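## Task

Find the LC plug in the fifth column counting from the left, sixth block counting down, top hole (hole 1), which is not latched, and press it in until it latches. Leave every other live fibre plugged in and latched, kink no fibre (this one included), and keep the robot from tipping over or finishing tilted.

## Robot and tools

ROBOT. A TidyBot++ mobile base (0.54 m long, 0.50 m wide, 0.38 m tall) on four driven casters carries a single seven-joint arm with a two-finger gripper. The arm's shoulder sits 0.12 m ahead of the base centre and 0.68 m off the floor. Arm segments: upper arm 0.42 m, forearm 0.31 m, wrist to hand point 0.31 m. The arm starts folded with the hand pointing down. base_camera is fixed on the base looking forward (644x364 image). wrist_camera rides on the hand and looks where it points (644x476, fisheye).

FRAMES. Base frame, in metres: origin on the floor below the base centre, x ahead, y to the left, z up. hand_pose is reported in it for the point between the finger pads. The hand's own z axis runs out along the fingers, and the fingers open along its y axis. The odometry frame is the base frame as it was when the scene began. base_odometry counts wheel rotation only, so slip shows up as travel. Its heading is in radians, positive to the left, from -3.142 to 3.142. base_tilt gives forward and right lean in degrees.

move. Each call carries one action plus optional cameras and blocking.
- base: an object with any of translate_m (forward +), strafe_m (left +), each -2 to 2 m, and rotate_rad (counter-clockwise from above +), -6.3 to 6.3 rad. These are offsets from where the base stands, measured along its axes at the moment the command starts.
- joints: absolute targets by name, in radians. joint_2_rad -2.249 to 2.249 and joint_4_rad -2.579 to 2.579. joint_6_rad -2.099 to 2.099. joints 1, 3, 5 and 7 turn without limit but take the shorter way round, so send steps under half a turn. gripper_pos runs from 0 (open, pad gap about 85 mm) to 1 (closed); the gap is roughly 85x(1-gripper_pos) mm. Sign notes: joint_1_rad positive turns the arm clockwise seen from above, opposite to rotate_rad. joint_7_rad positive turns a downward hand counter-clockwise seen from above.
- target: one list of seven numbers for the one arm, [x, y, z, qw, qx, qy, qz]. It is an absolute hand pose in the base frame: metres, then a unit quaternion, in the same form hand_pose prints. With target, joints may contain only gripper_pos.
- speeds: caps for this action only. translate_m and strafe_m 0.05 to 0.5 m/s; rotate_rad 0.1 to 1.57 rad/s. If translate and strafe are combined, state the speed under one key only.
- cameras: a list from base_camera, wrist_camera, all. Omitted means all; [] means none.
- blocking: true or omitted waits until everything is at rest; false returns after about 0.5 s while motion goes on.
Out-of-range values are refused, and a refusal, or an uncommanded stop, cancels the reply's remaining move, wait and finished_scene calls. An unknown key only invalidates that one call.

OTHER TOOLS. wait(seconds 0 to 10, cameras) lets time pass and reports state. stop(cameras) brakes all running motions. zoom_image(camera, region [x0, y0, x1, y1] in pixels, top-left origin, no larger than 504 by 504) enlarges part of that camera's latest image. read_manual gives licence text only. finished_scene(scene = current scene number) ends the scene for good, and the goal must hold with the robot gone.

RESULTS. move reads done, or else the worst status among the motions. base_status, joint_status and hand_status hold done, moving, off_target (resting short and maybe still pushing), contact_stop, time_out, not_followed or torque_fault. hand_status is done within 10 mm and 2 degrees. hand_target is where the arm's joint targets would put the hand. joint_positions are in radians. motor_effort is in percent of maximum, with the peak during the last action in brackets. "joint command not followed" or "pose unreachable" means a check held the arm back, e.g. for self-collision. on_its_own lists uncommanded behaviour. "pictures" lists image order. Also watch for ARM HIT, MOTOR HOT, OVER-TEMPERATURE FAULT and limit_stop_at_motor_heat.

ACCURACY. Hand moves usually land within about 3 cm and a few degrees. To refine, add (wanted position - hand_pose) to your previous target's x, y, z. For joints, send last command + (wanted - read). hand_pose can be off by 1-2 cm, so trust the cameras for fine alignment. Tiny steps may not move a joint because of friction. To keep the hand still, resend hand_target rather than hand_pose. Out-of-reach poses make the arm roam for up to 10 s and then time out. Forward-pointing poses low and close to the base are unreliable and can drive the arm into the base. A hand pointing down reaches at most about 0.94 m high, and only near the base.

CAUTIONS. The arm does not slow for or avoid obstacles, and a blocked joint keeps pushing harder the farther its target is. Push plugs with small steps and watch effort. Sensor torque above 104.5 N m (joints 1-4) or 51.3 N m (joints 5-7) triggers a 10 s arm freeze. Do not snag or pull other fibres, and do not bend cables sharply. Avoid hard hits, slams, drops and heavy force on the gripper. The robot can tip if the arm catches something above about 0.6 m while the base moves. A sideways shove on a raised hand, or a long reach or swing far out, can also tip it; retracting the arm or backing off rights a small lean. Long stretched poses and held pushes heat the motors. The simulation keeps running while you think, and running moves continue during that time.

Each tool is called after ">>>" in YAML: its name, and indented under it one key for each argument.

## Session

>>> move:

Scene clock: 0.00 s.
base_odometry: x=+0.000 y=+0.000 heading=+0.000
base_tilt: forward=+0.1 right=+0.2
base_status: not commanded
joint_positions: joint_1_rad=+0.047 joint_2_rad=-0.389 joint_3_rad=+3.184 joint_4_rad=-2.514 joint_5_rad=+0.012 joint_6_rad=-0.870 joint_7_rad=+1.591 gripper_pos=+0.000
joint_status: not commanded
motor_effort: joint_1_rad=+1 joint_2_rad=-1 joint_3_rad=+1 joint_4_rad=+15 joint_5_rad=-1 joint_6_rad=+1 joint_7_rad=-1
hand_pose: x=+0.2722 y=-0.0132 z=+0.5981 quat_wxyz=(+0.001, +0.997, -0.029, +0.073) (m; base frame)
hand_target: x=+0.2722 y=-0.0132 z=+0.5980 quat_wxyz=(+0.001, +0.997, -0.029, +0.074) (m; base frame)
hand_status: not commanded
pictures: base_camera, wrist_camera

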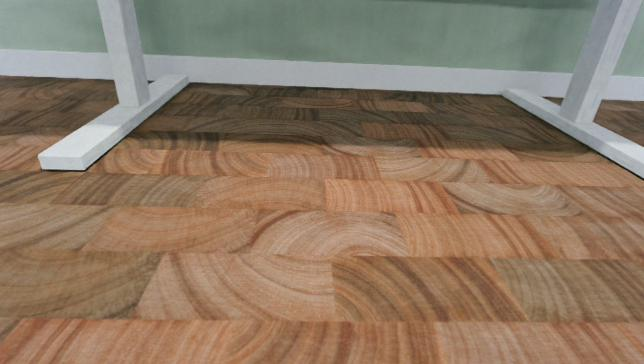

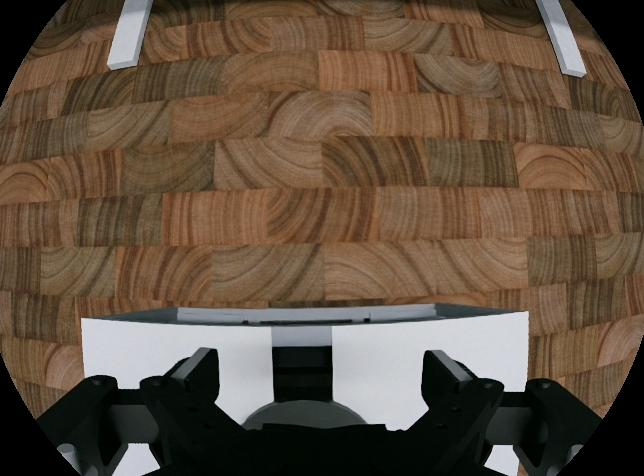

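>>> move:
  joints: {"joint_6_rad": 0.55}

Scene clock: 8.47 s.
move: done
base_odometry: x=+0.000 y=+0.000 heading=+0.000
base_tilt: forward=+0.1 right=+0.2
base_status: not commanded
joint_positions: joint_1_rad=+0.047 joint_2_rad=-0.390 joint_3_rad=+3.184 joint_4_rad=-2.513 joint_5_rad=+0.012 joint_6_rad=+0.503 joint_7_rad=+1.591 gripper_pos=+0.000
joint_status: all done
motor_effort: joint_1_rad=+1(1) joint_2_rad=-5(6) joint_3_rad=+0(1) joint_4_rad=+20(20) joint_5_rad=-1(1) joint_6_rad=+9(10) joint_7_rad=-1(1)
hand_pose: x=+0.5367 y=-0.0360 z=+0.8907 quat_wxyz=(+0.032, +0.724, -0.023, +0.688) (m; base frame)
hand_target: x=+0.5369 y=-0.0361 z=+0.9048 quat_wxyz=(+0.033, +0.708, -0.023, +0.705) (m; base frame)
hand_status: not commanded
pictures: base_camera, wrist_camera
camera_calibration:
wrist_camera: T_world_to_cam=[[-0.0805659, -0.996121, 0.0353801, -0.0274629], [-0.0433071, -0.0319638, -0.99855, 0.97418], [0.995808, -0.0819813, -0.0405639, -0.360194], [0, 0, 0, 1]] pos_world=[0.398661, -0.0257471, 0.959129]

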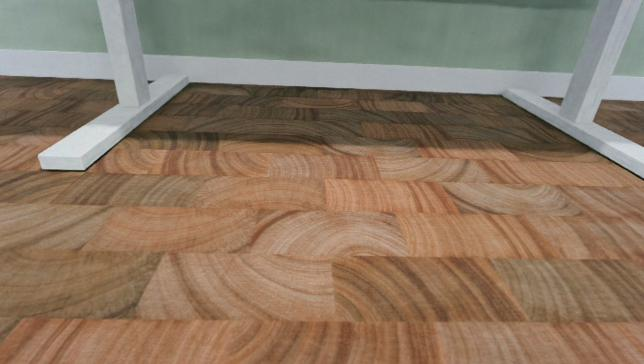

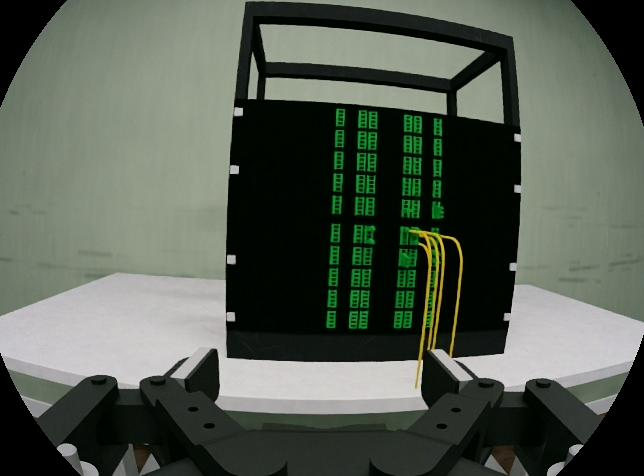

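>>> zoom_image:
  camera: "wrist_camera"
  region: [310, 90, 530, 260]

>>> zoom_image:
  camera: "wrist_camera"
  region: [390, 180, 480, 280]

>>> zoom_image:
  camera: "wrist_camera"
  region: [200, 0, 560, 400]

Scaled by 2.291.

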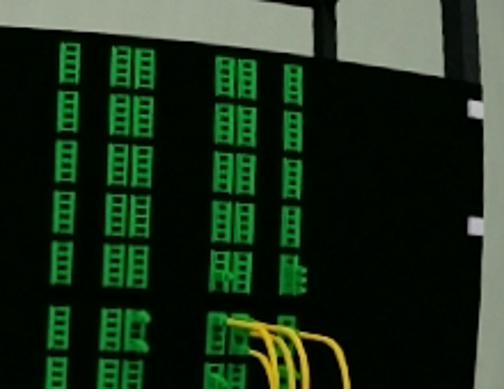

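Scaled by 5.040.

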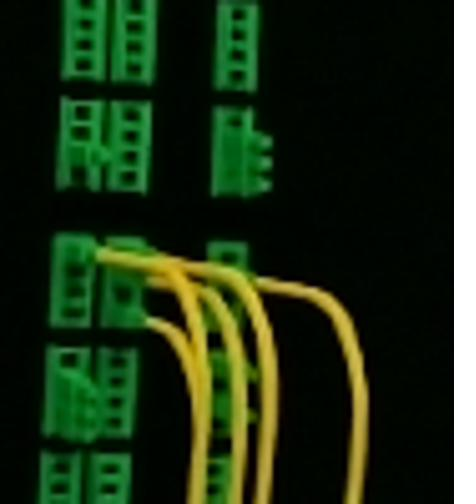

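Scaled by 1.260.

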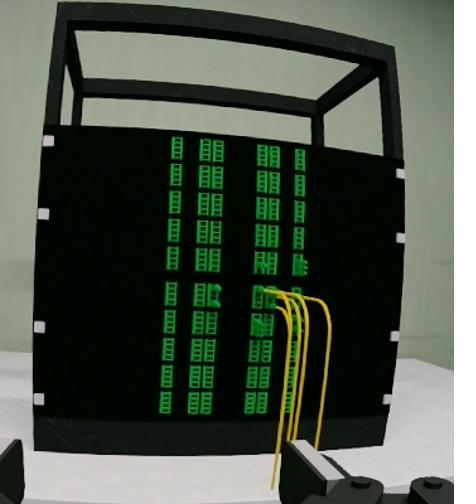

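>>> move:
  base: {"strafe_m": -0.22}
  joints: {"joint_1_rad": 0.0, "joint_2_rad": -0.39, "joint_3_rad": 3.1416, "joint_4_rad": -2.51, "joint_5_rad": 0.0, "joint_6_rad": 0.59, "joint_7_rad": 1.5708}
  cameras: ["wrist_camera"]

Scene clock: 38.30 s.
move: done
base_odometry: x=+0.000 y=-0.220 heading=+0.001
base_tilt: forward=+0.1 right=+0.2
base_status: done
joint_positions: joint_1_rad=+0.008 joint_2_rad=-0.390 joint_3_rad=+3.144 joint_4_rad=-2.513 joint_5_rad=+0.012 joint_6_rad=+0.544 joint_7_rad=+1.591 gripper_pos=+0.000
joint_status: all done
motor_effort: joint_1_rad=+0(2) joint_2_rad=-5(6) joint_3_rad=+0(3) joint_4_rad=+19(20) joint_5_rad=-1(2) joint_6_rad=+9(9) joint_7_rad=-1(1)
hand_pose: x=+0.5381 y=-0.0011 z=+0.9034 quat_wxyz=(+0.012, +0.710, +0.009, +0.704) (m; base frame)
hand_target: x=+0.5382 y=+0.0013 z=+0.9196 quat_wxyz=(+0.000, +0.693, +0.000, +0.721) (m; base frame)
hand_status: not commanded
pictures: wrist_camera
camera_calibration:
wrist_camera: T_world_to_cam=[[-0.00689307, -0.998709, 0.0503193, -0.0461683], [0.000680617, -0.0503252, -0.998733, 0.964607], [0.999976, -0.00685009, 0.00102663, -0.397975], [0, 0, 0, 1]] pos_world=[0.39699, -0.000290822, 0.966116]

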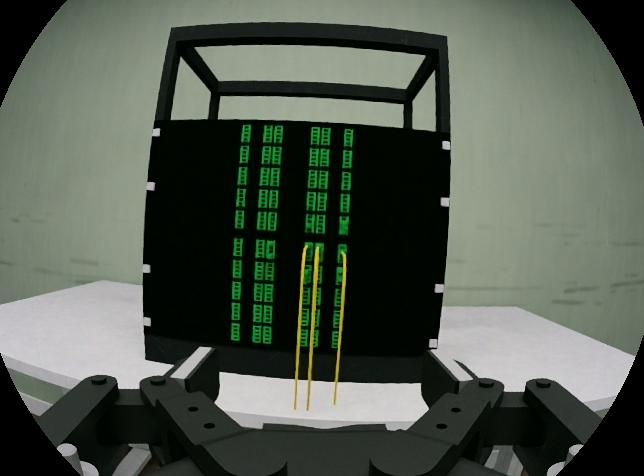

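>>> zoom_image:
  camera: "wrist_camera"
  region: [280, 200, 370, 290]

>>> zoom_image:
  camera: "wrist_camera"
  region: [140, 100, 460, 390]

Scaled by 5.600.

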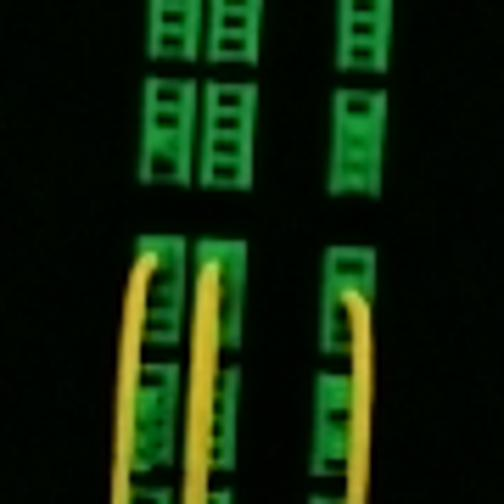

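Scaled by 1.575.

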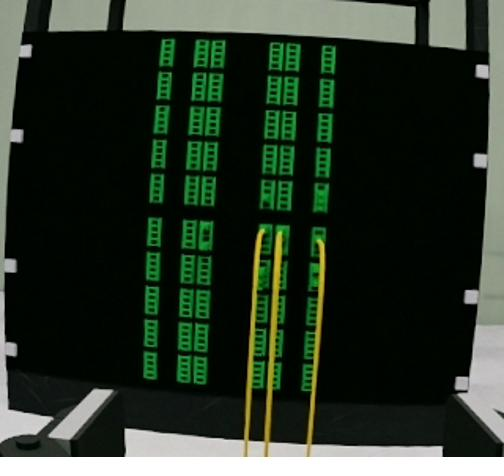

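>>> move:
  base: {"translate_m": 0.2}
  joints: {"joint_1_rad": -0.008, "joint_2_rad": -0.39, "joint_3_rad": 3.14, "joint_4_rad": -2.51, "joint_5_rad": -0.012, "joint_6_rad": 0.61, "joint_7_rad": 1.55}
  cameras: ["wrist_camera"]

>>> zoom_image:
  camera: "wrist_camera"
  region: [260, 190, 400, 300]

>>> zoom_image:
  camera: "wrist_camera"
  region: [290, 230, 340, 280]

Scene clock: 53.27 s.
move: done
base_odometry: x=+0.200 y=-0.220 heading=+0.001
base_tilt: forward=+0.1 right=+0.2
base_status: done
joint_positions: joint_1_rad=+0.004 joint_2_rad=-0.388 joint_3_rad=+3.144 joint_4_rad=-2.513 joint_5_rad=+0.011 joint_6_rad=+0.567 joint_7_rad=+1.576 gripper_pos=+0.000
joint_status: all done
motor_effort: joint_1_rad=+0(1) joint_2_rad=-5(9) joint_3_rad=+0(1) joint_4_rad=+19(21) joint_5_rad=-1(1) joint_6_rad=+9(10) joint_7_rad=-1(1)
hand_pose: x=+0.5383 y=+0.0007 z=+0.9101 quat_wxyz=(+0.005, +0.702, +0.005, +0.712) (m; base frame)
hand_target: x=+0.5379 y=+0.0033 z=+0.9258 quat_wxyz=(-0.012, +0.685, -0.010, +0.728) (m; base frame)
hand_status: not commanded
pictures: wrist_camera
camera_calibration:
wrist_camera: T_world_to_cam=[[-0.00371174, -0.99942, 0.0338547, -0.0314895], [0.0226399, -0.0339303, -0.999168, 0.959909], [0.999737, -0.00294218, 0.0227527, -0.417851], [0, 0, 0, 1]] pos_world=[0.395892, -0.000130595, 0.969683]

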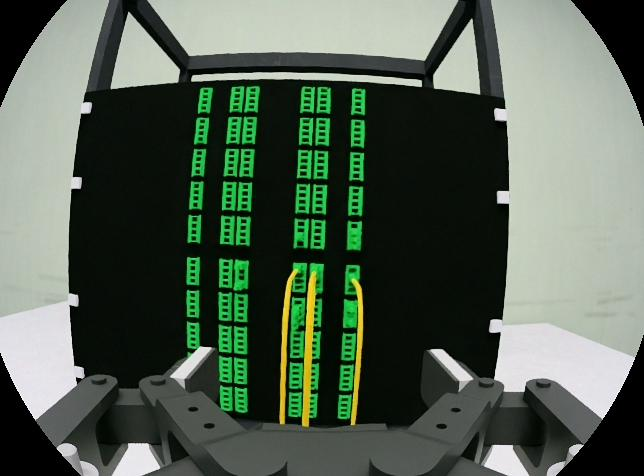

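Scaled by 3.600.

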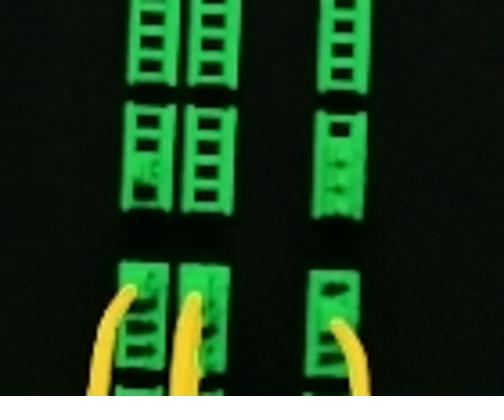

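Scaled by 10.080.

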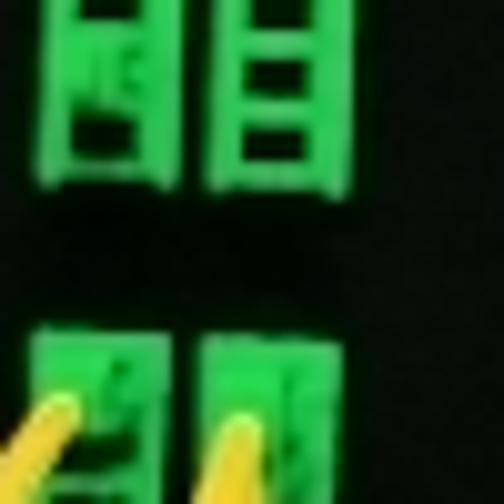

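>>> move:
  base: {"translate_m": 0.09}
  speeds: {"translate_m": 0.15}
  cameras: ["wrist_camera"]

>>> zoom_image:
  camera: "wrist_camera"
  region: [270, 230, 370, 330]

>>> zoom_image:
  camera: "wrist_camera"
  region: [285, 260, 335, 310]

Scene clock: 75.47 s.
move: done
base_odometry: x=+0.290 y=-0.220 heading=+0.001
base_tilt: forward=+0.1 right=+0.1
base_status: done
joint_positions: joint_1_rad=+0.004 joint_2_rad=-0.388 joint_3_rad=+3.144 joint_4_rad=-2.513 joint_5_rad=+0.011 joint_6_rad=+0.567 joint_7_rad=+1.576 gripper_pos=+0.000
joint_status: not commanded
motor_effort: joint_1_rad=+0(1) joint_2_rad=-4(8) joint_3_rad=+0(1) joint_4_rad=+19(20) joint_5_rad=-1(1) joint_6_rad=+8(9) joint_7_rad=+0(1)
hand_pose: x=+0.5383 y=+0.0007 z=+0.9101 quat_wxyz=(+0.005, +0.702, +0.005, +0.712) (m; base frame)
hand_target: x=+0.5379 y=+0.0033 z=+0.9258 quat_wxyz=(-0.012, +0.685, -0.010, +0.728) (m; base frame)
hand_status: not commanded
pictures: wrist_camera
camera_calibration:
wrist_camera: T_world_to_cam=[[-0.00371384, -0.99942, 0.0338543, -0.0314884], [0.0227323, -0.0339301, -0.999166, 0.959883], [0.999735, -0.00294116, 0.0228451, -0.417941], [0, 0, 0, 1]] pos_world=[0.395893, -0.000130455, 0.969696]

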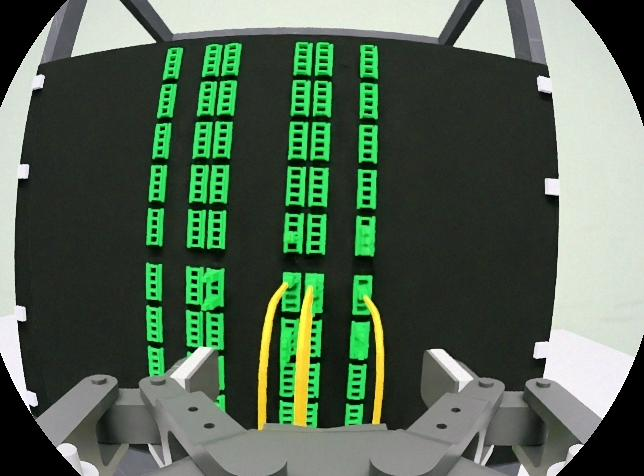

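Scaled by 5.040.

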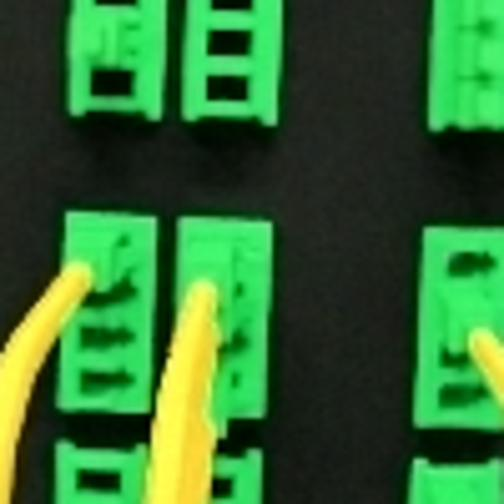

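Scaled by 10.080.

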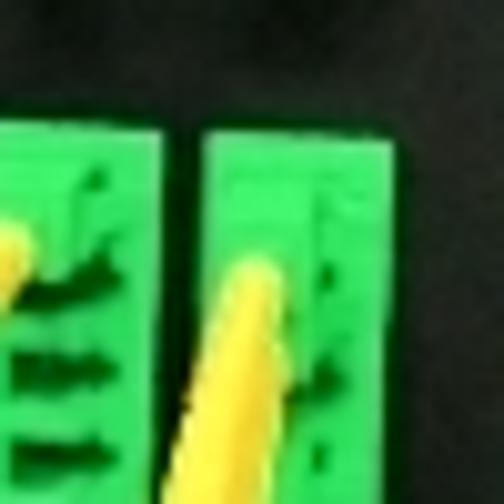

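>>> move:
  base: {"strafe_m": 0.31}
  joints: {"joint_1_rad": 0.6}
  cameras: ["wrist_camera"]

>>> zoom_image:
  camera: "wrist_camera"
  region: [270, 200, 390, 320]

Scene clock: 96.43 s.
move: done
base_odometry: x=+0.290 y=+0.090 heading=+0.001
base_tilt: forward=+0.1 right=+0.2
base_status: done
joint_positions: joint_1_rad=+0.583 joint_2_rad=-0.388 joint_3_rad=+3.143 joint_4_rad=-2.513 joint_5_rad=+0.011 joint_6_rad=+0.567 joint_7_rad=+1.576 gripper_pos=+0.000
joint_status: all done
motor_effort: joint_1_rad=+0(2) joint_2_rad=-5(6) joint_3_rad=+1(2) joint_4_rad=+19(20) joint_5_rad=-1(2) joint_6_rad=+9(10) joint_7_rad=+0(1)
hand_pose: x=+0.4705 y=-0.2286 z=+0.9101 quat_wxyz=(+0.207, +0.675, -0.196, +0.681) (m; base frame)
hand_target: x=+0.4647 y=-0.2365 z=+0.9258 quat_wxyz=(+0.206, +0.651, -0.214, +0.698) (m; base frame)
hand_status: not commanded
pictures: wrist_camera
camera_calibration:
wrist_camera: T_world_to_cam=[[-0.549402, -0.834863, 0.0340767, 0.0332968], [0.000366697, -0.0410241, -0.999158, 0.962537], [0.835558, -0.548927, 0.0228449, -0.398397], [0, 0, 0, 1]] pos_world=[0.350824, -0.151405, 0.969693]

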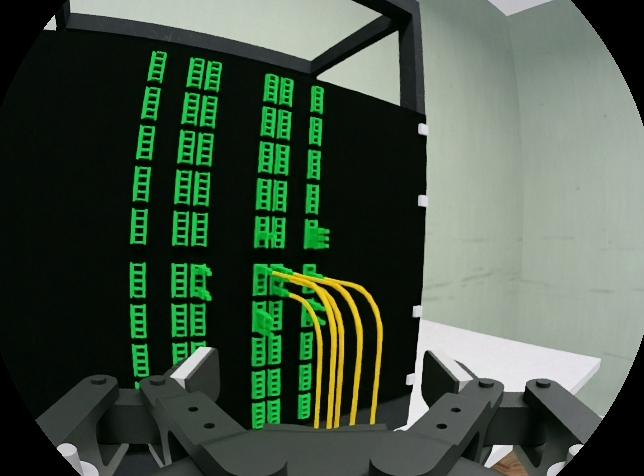

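Scaled by 4.200.

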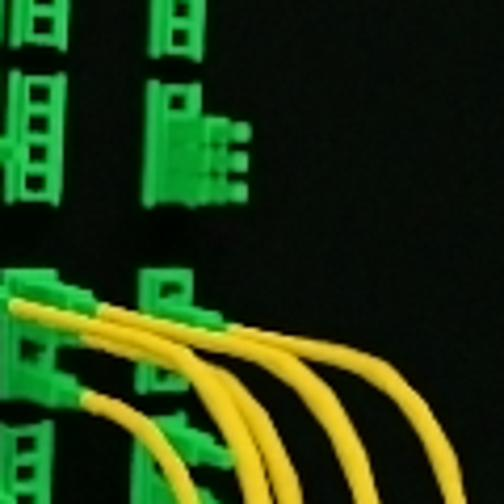

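>>> move:
  base: {"translate_m": 0.1, "strafe_m": 0.01}
  speeds: {"translate_m": 0.15}
  cameras: ["wrist_camera"]

>>> zoom_image:
  camera: "wrist_camera"
  region: [270, 260, 390, 380]

>>> zoom_image:
  camera: "wrist_camera"
  region: [290, 270, 350, 330]

Scene clock: 102.00 s.
move: done
base_odometry: x=+0.390 y=+0.100 heading=+0.001
base_tilt: forward=+0.2 right=+0.2
base_status: done
joint_positions: joint_1_rad=+0.583 joint_2_rad=-0.389 joint_3_rad=+3.143 joint_4_rad=-2.513 joint_5_rad=+0.011 joint_6_rad=+0.567 joint_7_rad=+1.576 gripper_pos=+0.000
joint_status: not commanded
motor_effort: joint_1_rad=+0(1) joint_2_rad=-6(7) joint_3_rad=+1(1) joint_4_rad=+19(20) joint_5_rad=-1(1) joint_6_rad=+9(9) joint_7_rad=-1(1)
hand_pose: x=+0.4703 y=-0.2289 z=+0.9103 quat_wxyz=(+0.208, +0.674, -0.196, +0.681) (m; base frame)
hand_target: x=+0.4647 y=-0.2365 z=+0.9258 quat_wxyz=(+0.206, +0.651, -0.214, +0.698) (m; base frame)
hand_status: not commanded
pictures: wrist_camera
camera_calibration:
wrist_camera: T_world_to_cam=[[-0.550146, -0.834373, 0.0340759, 0.0333869], [0.000632295, -0.0412223, -0.99915, 0.962472], [0.835068, -0.549657, 0.0232058, -0.398639], [0, 0, 0, 1]] pos_world=[0.35065, -0.151582, 0.969766]

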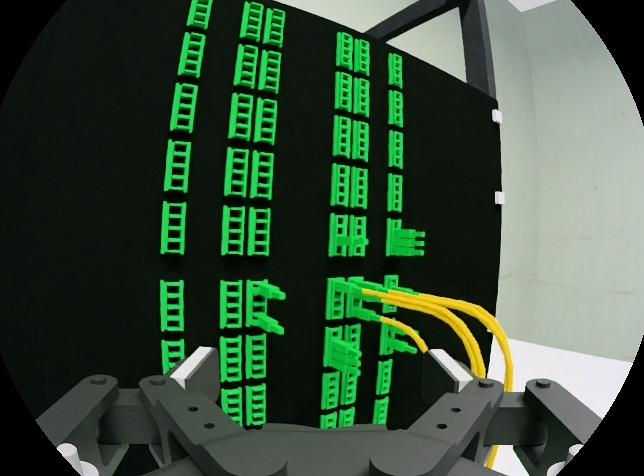

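Scaled by 4.200.

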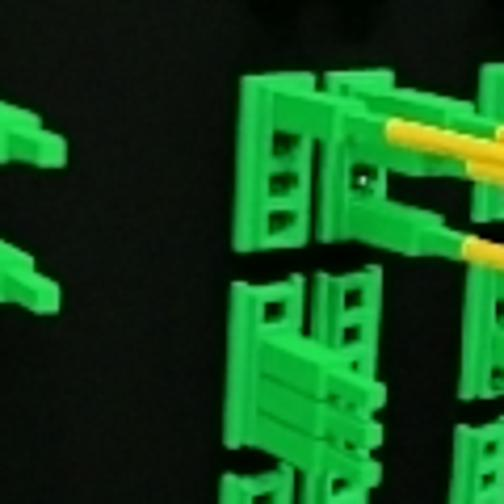

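Scaled by 8.400.

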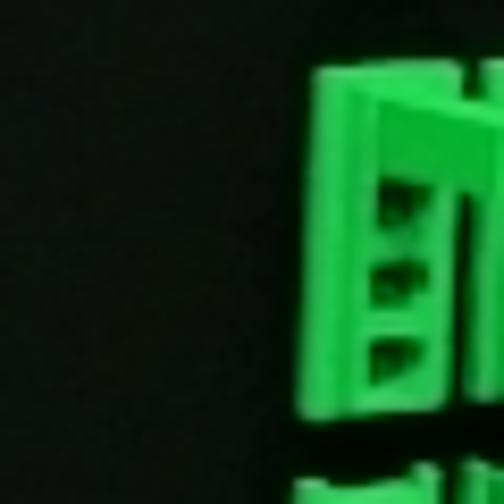

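>>> zoom_image:
  camera: "wrist_camera"
  region: [330, 270, 400, 330]

Scaled by 7.200.

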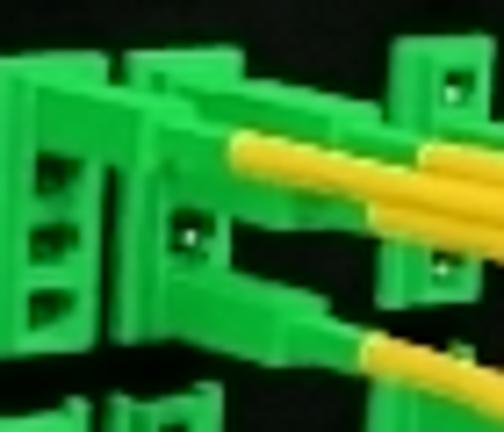

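>>> move:
  base: {"translate_m": -0.15}
  cameras: []

>>> move:
  base: {"strafe_m": -0.63}
  joints: {"joint_1_rad": -0.62}
  cameras: ["wrist_camera"]

Scene clock: 153.00 s.
move: done
base_odometry: x=+0.240 y=+0.100 heading=+0.001
base_tilt: forward=+0.1 right=+0.3
base_status: done
joint_positions: joint_1_rad=+0.584 joint_2_rad=-0.389 joint_3_rad=+3.143 joint_4_rad=-2.513 joint_5_rad=+0.011 joint_6_rad=+0.568 joint_7_rad=+1.576 gripper_pos=+0.000
joint_status: not commanded
motor_effort: joint_1_rad=+0(2) joint_2_rad=-6(9) joint_3_rad=+1(2) joint_4_rad=+19(20) joint_5_rad=-1(1) joint_6_rad=+9(9) joint_7_rad=+0(1)
hand_pose: x=+0.4700 y=-0.2291 z=+0.9107 quat_wxyz=(+0.208, +0.674, -0.196, +0.681) (m; base frame)
hand_target: x=+0.4647 y=-0.2365 z=+0.9258 quat_wxyz=(+0.206, +0.651, -0.214, +0.698) (m; base frame)
hand_status: not commanded
pictures: none
No camera images: "cameras" was empty.

Scene clock: 155.60 s.
move: done
base_odometry: x=+0.240 y=-0.530 heading=+0.000
base_tilt: forward=+0.1 right=+0.2
base_status: done
joint_positions: joint_1_rad=-0.603 joint_2_rad=-0.389 joint_3_rad=+3.143 joint_4_rad=-2.513 joint_5_rad=+0.011 joint_6_rad=+0.568 joint_7_rad=+1.576 gripper_pos=+0.000
joint_status: all done
motor_effort: joint_1_rad=+1(3) joint_2_rad=-5(6) joint_3_rad=+0(2) joint_4_rad=+19(20) joint_5_rad=-1(1) joint_6_rad=+8(9) joint_7_rad=-1(1)
hand_pose: x=+0.4628 y=+0.2399 z=+0.9107 quat_wxyz=(-0.208, +0.668, +0.215, +0.681) (m; base frame)
hand_target: x=+0.4599 y=+0.2433 z=+0.9258 quat_wxyz=(-0.231, +0.656, +0.197, +0.691) (m; base frame)
hand_status: not commanded
pictures: wrist_camera
camera_calibration:
wrist_camera: T_world_to_cam=[[0.567317, -0.822788, 0.03423, -0.0996943], [0.0394517, -0.0143636, -0.999118, 0.957767], [0.822554, 0.568168, 0.0243116, -0.39802], [0, 0, 0, 1]] pos_world=[0.346166, 0.157872, 0.970011]

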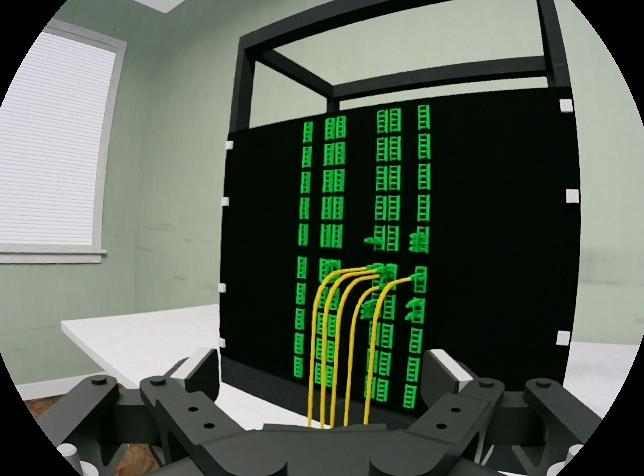

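>>> move:
  base: {"translate_m": 0.1, "strafe_m": -0.01}
  speeds: {"translate_m": 0.15}
  cameras: ["wrist_camera"]

>>> zoom_image:
  camera: "wrist_camera"
  region: [290, 230, 390, 330]

>>> zoom_image:
  camera: "wrist_camera"
  region: [320, 260, 370, 310]

Scene clock: 162.83 s.
move: done
base_odometry: x=+0.341 y=-0.540 heading=+0.000
base_tilt: forward=+0.2 right=+0.2
base_status: done
joint_positions: joint_1_rad=-0.603 joint_2_rad=-0.389 joint_3_rad=+3.143 joint_4_rad=-2.513 joint_5_rad=+0.011 joint_6_rad=+0.568 joint_7_rad=+1.576 gripper_pos=+0.000
joint_status: not commanded
motor_effort: joint_1_rad=+0(1) joint_2_rad=-5(7) joint_3_rad=+0(1) joint_4_rad=+19(20) joint_5_rad=-1(1) joint_6_rad=+9(9) joint_7_rad=+0(1)
hand_pose: x=+0.4626 y=+0.2401 z=+0.9107 quat_wxyz=(-0.209, +0.668, +0.215, +0.681) (m; base frame)
hand_target: x=+0.4599 y=+0.2433 z=+0.9258 quat_wxyz=(-0.231, +0.656, +0.197, +0.691) (m; base frame)
hand_status: not commanded
pictures: wrist_camera
camera_calibration:
wrist_camera: T_world_to_cam=[[0.567895, -0.822389, 0.0342295, -0.0997623], [0.0395616, -0.0142662, -0.999115, 0.957738], [0.82215, 0.568747, 0.0244333, -0.398082], [0, 0, 0, 1]] pos_world=[0.346048, 0.158028, 0.970032]

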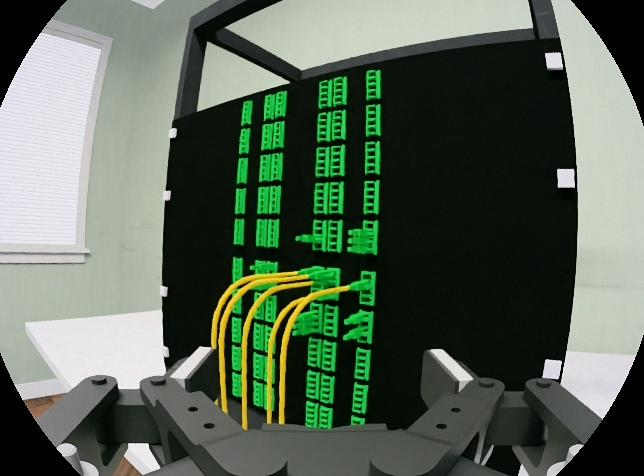

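Scaled by 5.040.

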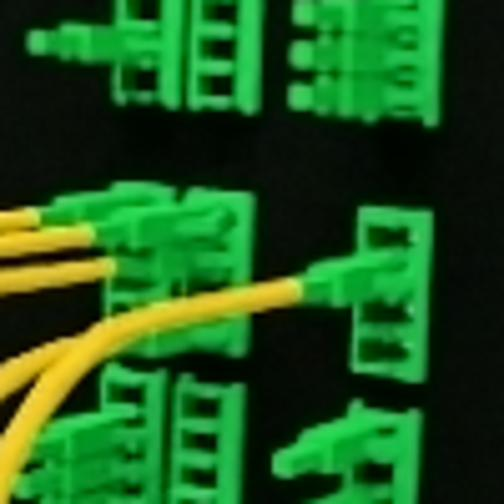

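Scaled by 10.080.

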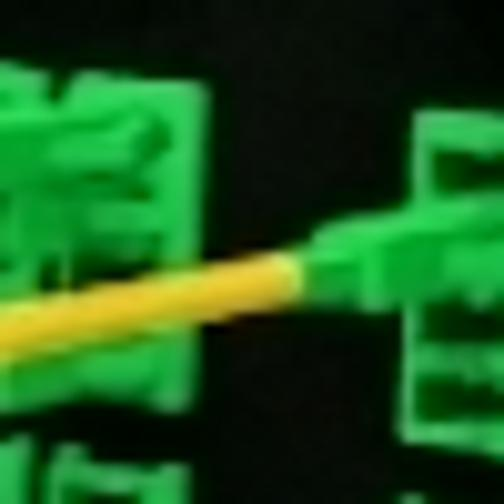

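>>> zoom_image:
  camera: "wrist_camera"
  region: [290, 220, 390, 260]

>>> zoom_image:
  camera: "wrist_camera"
  region: [290, 260, 350, 300]

>>> zoom_image:
  camera: "wrist_camera"
  region: [335, 300, 385, 350]

Scaled by 5.040.

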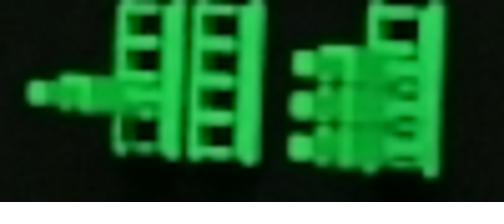

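Scaled by 8.400.

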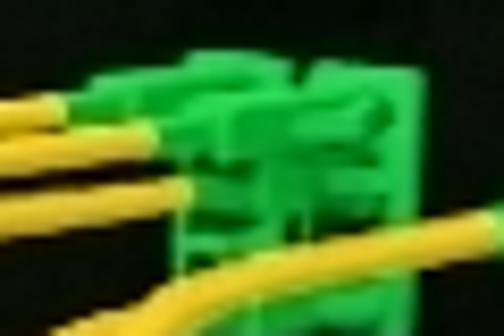

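Scaled by 10.080.

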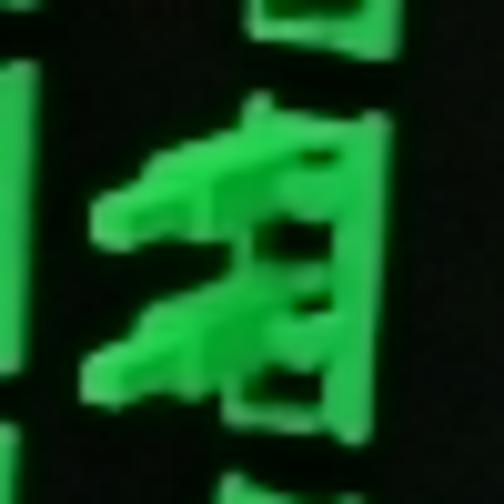

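>>> move:
  base: {"translate_m": -0.12}
  cameras: []

>>> move:
  base: {"strafe_m": 0.32}
  joints: {"joint_1_rad": -0.008, "joint_2_rad": -0.30, "joint_3_rad": 3.138, "joint_4_rad": -2.305, "joint_5_rad": -0.02, "joint_6_rad": 0.48, "joint_7_rad": 1.53, "gripper_pos": 0.92}
  cameras: ["wrist_camera"]

Scene clock: 218.37 s.
move: done
base_odometry: x=+0.221 y=-0.540 heading=+0.000
base_tilt: forward=+0.1 right=+0.2
base_status: done
joint_positions: joint_1_rad=-0.604 joint_2_rad=-0.389 joint_3_rad=+3.142 joint_4_rad=-2.513 joint_5_rad=+0.011 joint_6_rad=+0.568 joint_7_rad=+1.576 gripper_pos=+0.000
joint_status: not commanded
motor_effort: joint_1_rad=+1(1) joint_2_rad=-5(9) joint_3_rad=+1(1) joint_4_rad=+19(20) joint_5_rad=-1(2) joint_6_rad=+9(9) joint_7_rad=-1(1)
hand_pose: x=+0.4623 y=+0.2404 z=+0.9109 quat_wxyz=(-0.209, +0.668, +0.215, +0.681) (m; base frame)
hand_target: x=+0.4599 y=+0.2433 z=+0.9258 quat_wxyz=(-0.231, +0.656, +0.197, +0.691) (m; base frame)
hand_status: not commanded
pictures: none
No camera images: "cameras" was empty.

Scene clock: 220.30 s.
move: done
base_odometry: x=+0.220 y=-0.220 heading=+0.001
base_tilt: forward=+0.1 right=+0.2
base_status: done
joint_positions: joint_1_rad=-0.025 joint_2_rad=-0.324 joint_3_rad=+3.142 joint_4_rad=-2.322 joint_5_rad=+0.011 joint_6_rad=+0.540 joint_7_rad=+1.568 gripper_pos=+0.920
joint_status: all done
motor_effort: joint_1_rad=+1(2) joint_2_rad=-9(10) joint_3_rad=+1(2) joint_4_rad=+20(21) joint_5_rad=-1(3) joint_6_rad=+8(10) joint_7_rad=-1(1)
hand_pose: x=+0.5803 y=+0.0147 z=+0.9853 quat_wxyz=(-0.009, +0.666, +0.013, +0.746) (m; base frame)
hand_target: x=+0.5908 y=+0.0042 z=+0.9657 quat_wxyz=(-0.022, +0.690, -0.019, +0.723) (m; base frame)
hand_status: not commanded
pictures: wrist_camera
camera_calibration:
wrist_camera: T_world_to_cam=[[0.0240677, -0.999335, 0.0273839, -0.0296326], [0.121979, -0.0242517, -0.992236, 0.969913], [0.992241, 0.0272212, 0.121314, -0.554648], [0, 0, 0, 1]] pos_world=[0.432748, 0.00900724, 1.03048]

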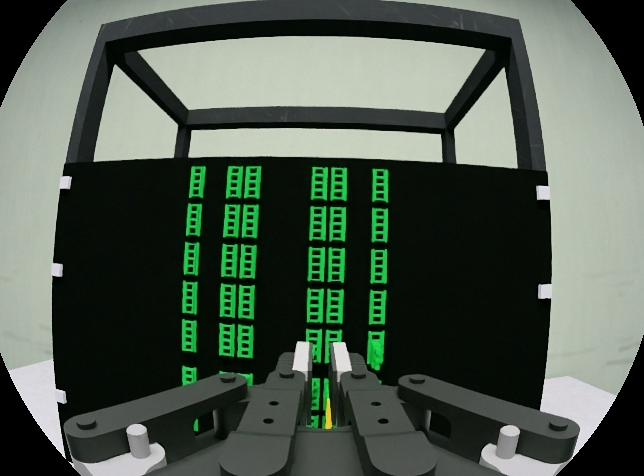

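>>> move:
  joints: {"joint_1_rad": 0.015, "joint_2_rad": -0.278, "joint_3_rad": 3.138, "joint_4_rad": -2.292, "joint_5_rad": -0.02, "joint_6_rad": 0.38, "joint_7_rad": 1.51}
  cameras: ["wrist_camera"]

>>> zoom_image:
  camera: "wrist_camera"
  region: [270, 270, 370, 370]

Scene clock: 226.17 s.
move: done
base_odometry: x=+0.220 y=-0.220 heading=+0.001
base_tilt: forward=+0.1 right=+0.2
base_status: not commanded
joint_positions: joint_1_rad=+0.001 joint_2_rad=-0.296 joint_3_rad=+3.142 joint_4_rad=-2.303 joint_5_rad=+0.011 joint_6_rad=+0.430 joint_7_rad=+1.546 gripper_pos=+0.920
joint_status: all done
motor_effort: joint_1_rad=+0(1) joint_2_rad=-10(11) joint_3_rad=+0(2) joint_4_rad=+20(22) joint_5_rad=-1(2) joint_6_rad=+8(10) joint_7_rad=-1(1)
hand_pose: x=+0.5923 y=+0.0021 z=+0.9494 quat_wxyz=(-0.006, +0.709, -0.004, +0.705) (m; base frame)
hand_target: x=+0.5981 y=-0.0063 z=+0.9319 quat_wxyz=(-0.020, +0.728, -0.035, +0.684) (m; base frame)
hand_status: not commanded
pictures: wrist_camera
camera_calibration:
wrist_camera: T_world_to_cam=[[-0.000420218, -0.999985, 0.0054938, -0.00623885], [0.0029834, -0.00549503, -0.99998, 1.01038], [0.999995, -0.000403819, 0.00298566, -0.454081], [0, 0, 0, 1]] pos_world=[0.451062, -0.000870029, 1.01175]

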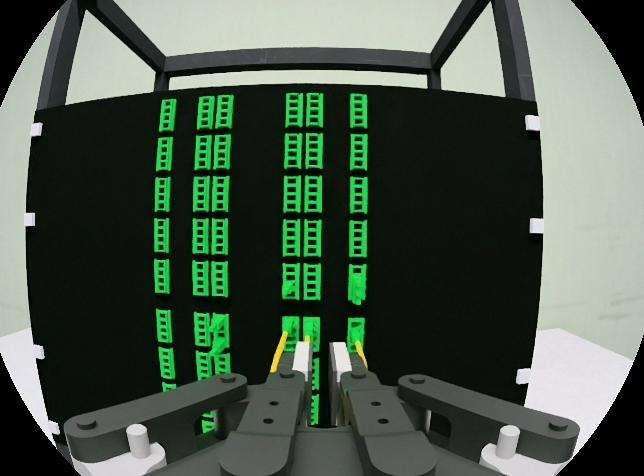

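Scaled by 5.040.

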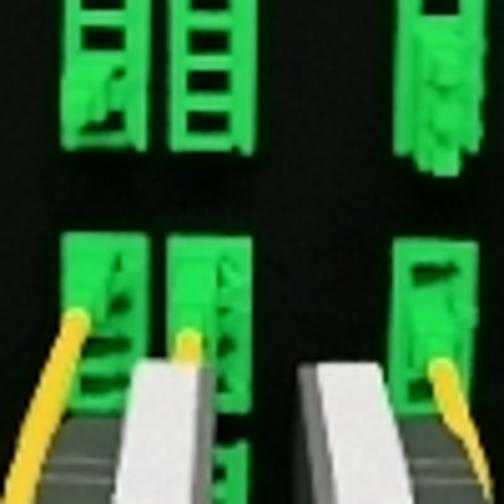

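>>> move:
  base: {"strafe_m": 0.009, "translate_m": 0.02}
  joints: {"joint_4_rad": -2.315, "joint_6_rad": 0.403, "gripper_pos": 0.94}
  cameras: ["wrist_camera"]

>>> zoom_image:
  camera: "wrist_camera"
  region: [280, 290, 360, 370]

Scene clock: 257.67 s.
move: done
base_odometry: x=+0.240 y=-0.211 heading=+0.001
base_tilt: forward=+0.2 right=+0.2
base_status: done
joint_positions: joint_1_rad=+0.001 joint_2_rad=-0.286 joint_3_rad=+3.141 joint_4_rad=-2.311 joint_5_rad=+0.011 joint_6_rad=+0.430 joint_7_rad=+1.546 gripper_pos=+0.940
joint_status: all done
motor_effort: joint_1_rad=+0(1) joint_2_rad=-10(12) joint_3_rad=+0(2) joint_4_rad=+20(21) joint_5_rad=-1(1) joint_6_rad=+9(10) joint_7_rad=+0(1)
hand_pose: x=+0.5941 y=+0.0025 z=+0.9402 quat_wxyz=(-0.007, +0.716, -0.004, +0.699) (m; base frame)
hand_target: x=+0.5949 y=-0.0064 z=+0.9254 quat_wxyz=(-0.020, +0.728, -0.035, +0.684) (m; base frame)
hand_status: not commanded
pictures: wrist_camera
camera_calibration:
wrist_camera: T_world_to_cam=[[0.000380153, -0.999984, 0.00569118, -0.00646103], [-0.0146451, -0.00569613, -0.999877, 1.01154], [0.999893, 0.000296759, -0.014647, -0.439188], [0, 0, 0, 1]] pos_world=[0.453958, -0.000568745, 1.00502]

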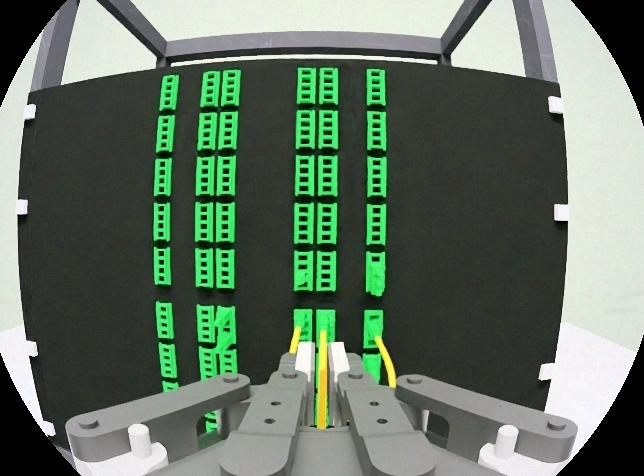

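Scaled by 6.300.

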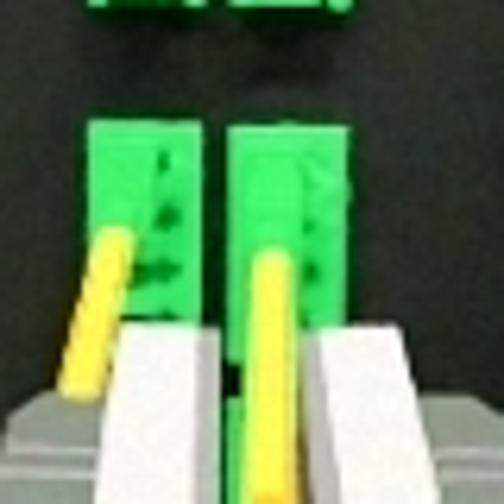

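>>> move:
  base: {"strafe_m": -0.002, "translate_m": 0.045}
  speeds: {"translate_m": 0.1}
  cameras: ["wrist_camera"]

>>> zoom_image:
  camera: "wrist_camera"
  region: [280, 290, 360, 370]

Scene clock: 271.17 s.
move: done
base_odometry: x=+0.286 y=-0.213 heading=+0.001
base_tilt: forward=+0.1 right=+0.2
base_status: done
joint_positions: joint_1_rad=+0.001 joint_2_rad=-0.285 joint_3_rad=+3.141 joint_4_rad=-2.311 joint_5_rad=+0.011 joint_6_rad=+0.430 joint_7_rad=+1.546 gripper_pos=+0.940
joint_status: not commanded
motor_effort: joint_1_rad=+0(1) joint_2_rad=-10(13) joint_3_rad=+1(1) joint_4_rad=+20(21) joint_5_rad=-1(1) joint_6_rad=+9(9) joint_7_rad=-1(1)
hand_pose: x=+0.5943 y=+0.0025 z=+0.9398 quat_wxyz=(-0.007, +0.716, -0.004, +0.698) (m; base frame)
hand_target: x=+0.5949 y=-0.0064 z=+0.9254 quat_wxyz=(-0.020, +0.728, -0.035, +0.684) (m; base frame)
hand_status: not commanded
pictures: wrist_camera
camera_calibration:
wrist_camera: T_world_to_cam=[[0.00038517, -0.999984, 0.00568958, -0.00646053], [-0.0155266, -0.00569487, -0.999863, 1.01163], [0.999879, 0.000296778, -0.0155285, -0.438586], [0, 0, 0, 1]] pos_world=[0.454242, -0.000569153, 1.00472]

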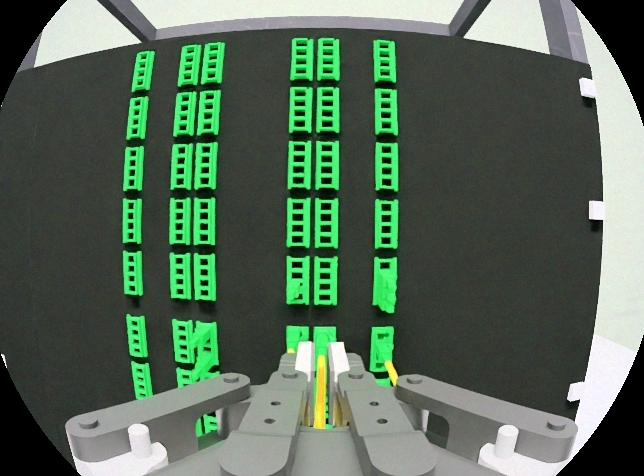

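Scaled by 6.300.

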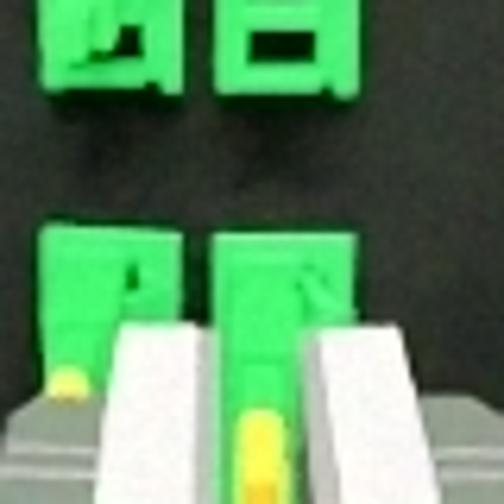

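>>> move:
  base: {"translate_m": 0.025}
  speeds: {"translate_m": 0.06}
  cameras: ["wrist_camera"]

>>> zoom_image:
  camera: "wrist_camera"
  region: [290, 320, 350, 380]

Scene clock: 281.53 s.
move: done
base_odometry: x=+0.311 y=-0.213 heading=+0.001
base_tilt: forward=+0.1 right=+0.2
base_status: done
joint_positions: joint_1_rad=+0.004 joint_2_rad=-0.285 joint_3_rad=+3.141 joint_4_rad=-2.311 joint_5_rad=+0.011 joint_6_rad=+0.430 joint_7_rad=+1.546 gripper_pos=+0.940
joint_status: not commanded
motor_effort: joint_1_rad=+0(1) joint_2_rad=-10(12) joint_3_rad=+0(1) joint_4_rad=+20(21) joint_5_rad=-1(1) joint_6_rad=+8(10) joint_7_rad=+0(1)
hand_pose: x=+0.5944 y=+0.0011 z=+0.9396 quat_wxyz=(-0.006, +0.716, -0.005, +0.698) (m; base frame)
hand_target: x=+0.5949 y=-0.0064 z=+0.9254 quat_wxyz=(-0.020, +0.728, -0.035, +0.684) (m; base frame)
hand_status: not commanded
pictures: wrist_camera
camera_calibration:
wrist_camera: T_world_to_cam=[[-0.00257828, -0.999981, 0.00567232, -0.00609612], [-0.0159547, -0.00563049, -0.999857, 1.01168], [0.999869, -0.00266841, -0.0159399, -0.438305], [0, 0, 0, 1]] pos_world=[0.454373, -0.00156934, 1.00458]

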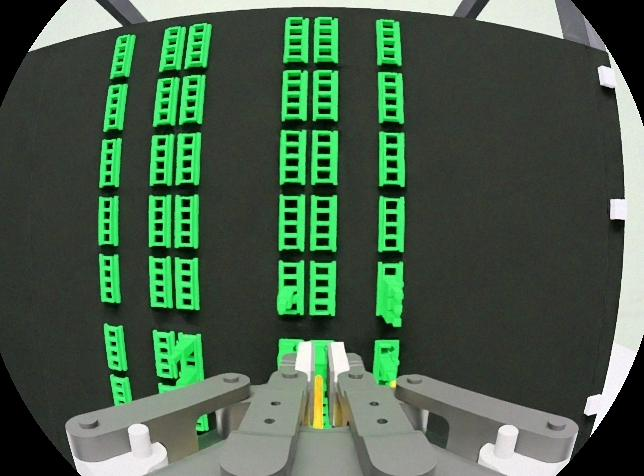

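Scaled by 8.400.

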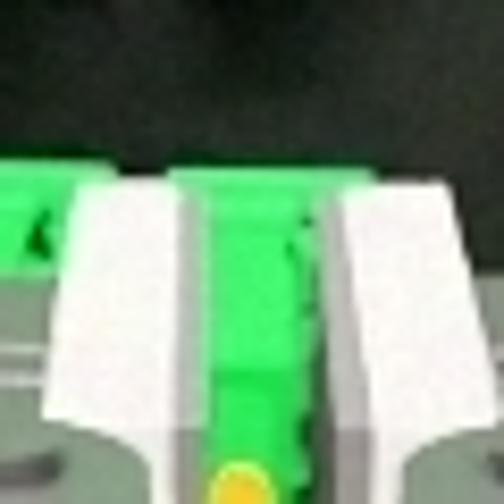

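>>> move:
  base: {"translate_m": 0.007, "strafe_m": 0.001}
  speeds: {"translate_m": 0.05}
  cameras: ["wrist_camera"]

>>> zoom_image:
  camera: "wrist_camera"
  region: [290, 325, 350, 385]

Scene clock: 322.00 s.
move: done
base_odometry: x=+0.318 y=-0.212 heading=+0.001
base_tilt: forward=+0.1 right=+0.2
base_status: done
joint_positions: joint_1_rad=+0.006 joint_2_rad=-0.285 joint_3_rad=+3.141 joint_4_rad=-2.311 joint_5_rad=+0.011 joint_6_rad=+0.430 joint_7_rad=+1.546 gripper_pos=+0.940
joint_status: not commanded
motor_effort: joint_1_rad=+0(1) joint_2_rad=-7(10) joint_3_rad=+0(1) joint_4_rad=+20(21) joint_5_rad=-1(1) joint_6_rad=+8(9) joint_7_rad=-1(1)
hand_pose: x=+0.5944 y=+0.0005 z=+0.9396 quat_wxyz=(-0.005, +0.716, -0.006, +0.698) (m; base frame)
hand_target: x=+0.5949 y=-0.0064 z=+0.9254 quat_wxyz=(-0.020, +0.728, -0.035, +0.684) (m; base frame)
hand_status: not commanded
pictures: wrist_camera
camera_calibration:
wrist_camera: T_world_to_cam=[[-0.00375428, -0.999977, 0.00567248, -0.00595629], [-0.0158732, -0.00561221, -0.999858, 1.01167], [0.999867, -0.00384379, -0.0158517, -0.438365], [0, 0, 0, 1]] pos_world=[0.454342, -0.00196342, 1.00461]

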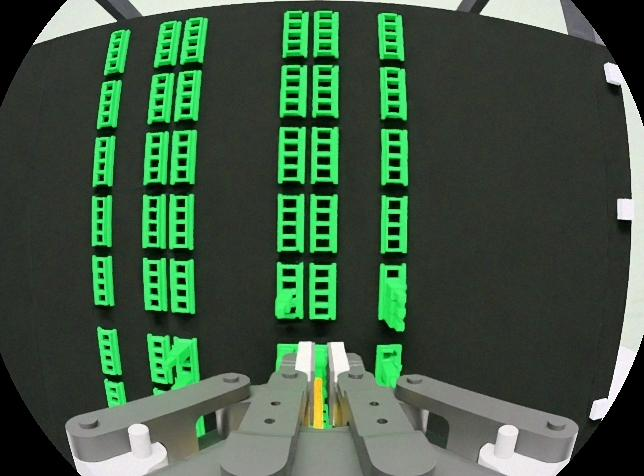

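Scaled by 8.400.

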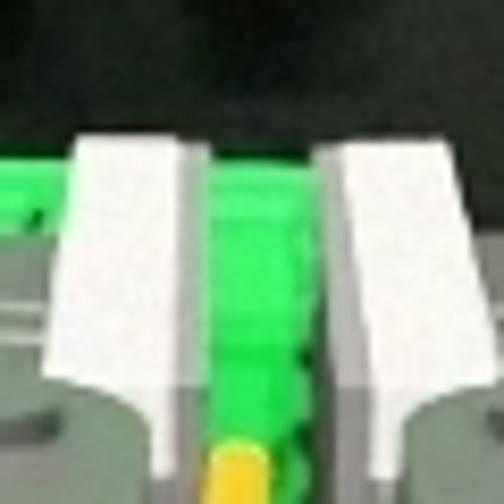

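>>> move:
  base: {"translate_m": -0.006, "strafe_m": 0.001}
  speeds: {"translate_m": 0.05}
  joints: {"gripper_pos": 0.953}
  cameras: ["wrist_camera"]

>>> zoom_image:
  camera: "wrist_camera"
  region: [290, 325, 350, 385]

Scene clock: 346.37 s.
move: done
base_odometry: x=+0.312 y=-0.211 heading=+0.001
base_tilt: forward=+0.1 right=+0.2
base_status: done
joint_positions: joint_1_rad=+0.007 joint_2_rad=-0.283 joint_3_rad=+3.140 joint_4_rad=-2.310 joint_5_rad=+0.011 joint_6_rad=+0.430 joint_7_rad=+1.546 gripper_pos=+0.953
joint_status: all done
motor_effort: joint_1_rad=+0(2) joint_2_rad=-10(13) joint_3_rad=+0(2) joint_4_rad=+20(20) joint_5_rad=-1(1) joint_6_rad=+9(9) joint_7_rad=+0(1)
hand_pose: x=+0.5948 y=+0.0004 z=+0.9389 quat_wxyz=(-0.005, +0.716, -0.006, +0.698) (m; base frame)
hand_target: x=+0.5949 y=-0.0064 z=+0.9254 quat_wxyz=(-0.020, +0.728, -0.035, +0.684) (m; base frame)
hand_status: not commanded
pictures: wrist_camera
camera_calibration:
wrist_camera: T_world_to_cam=[[-0.00406768, -0.999975, 0.00586672, -0.00605156], [-0.0173747, -0.00579521, -0.999832, 1.01185], [0.999841, -0.00416893, -0.0173507, -0.437391], [0, 0, 0, 1]] pos_world=[0.454877, -0.00201099, 1.00412]

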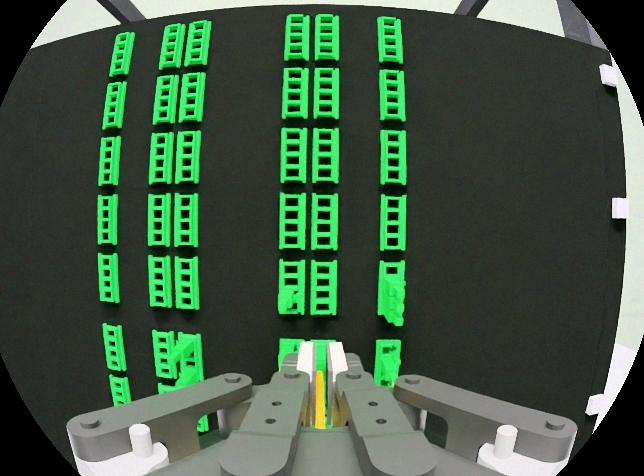

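Scaled by 8.400.

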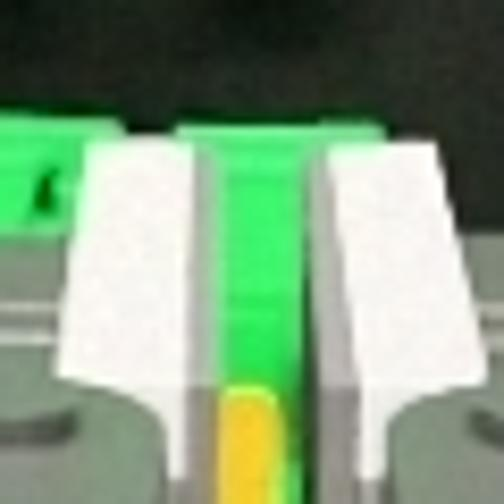

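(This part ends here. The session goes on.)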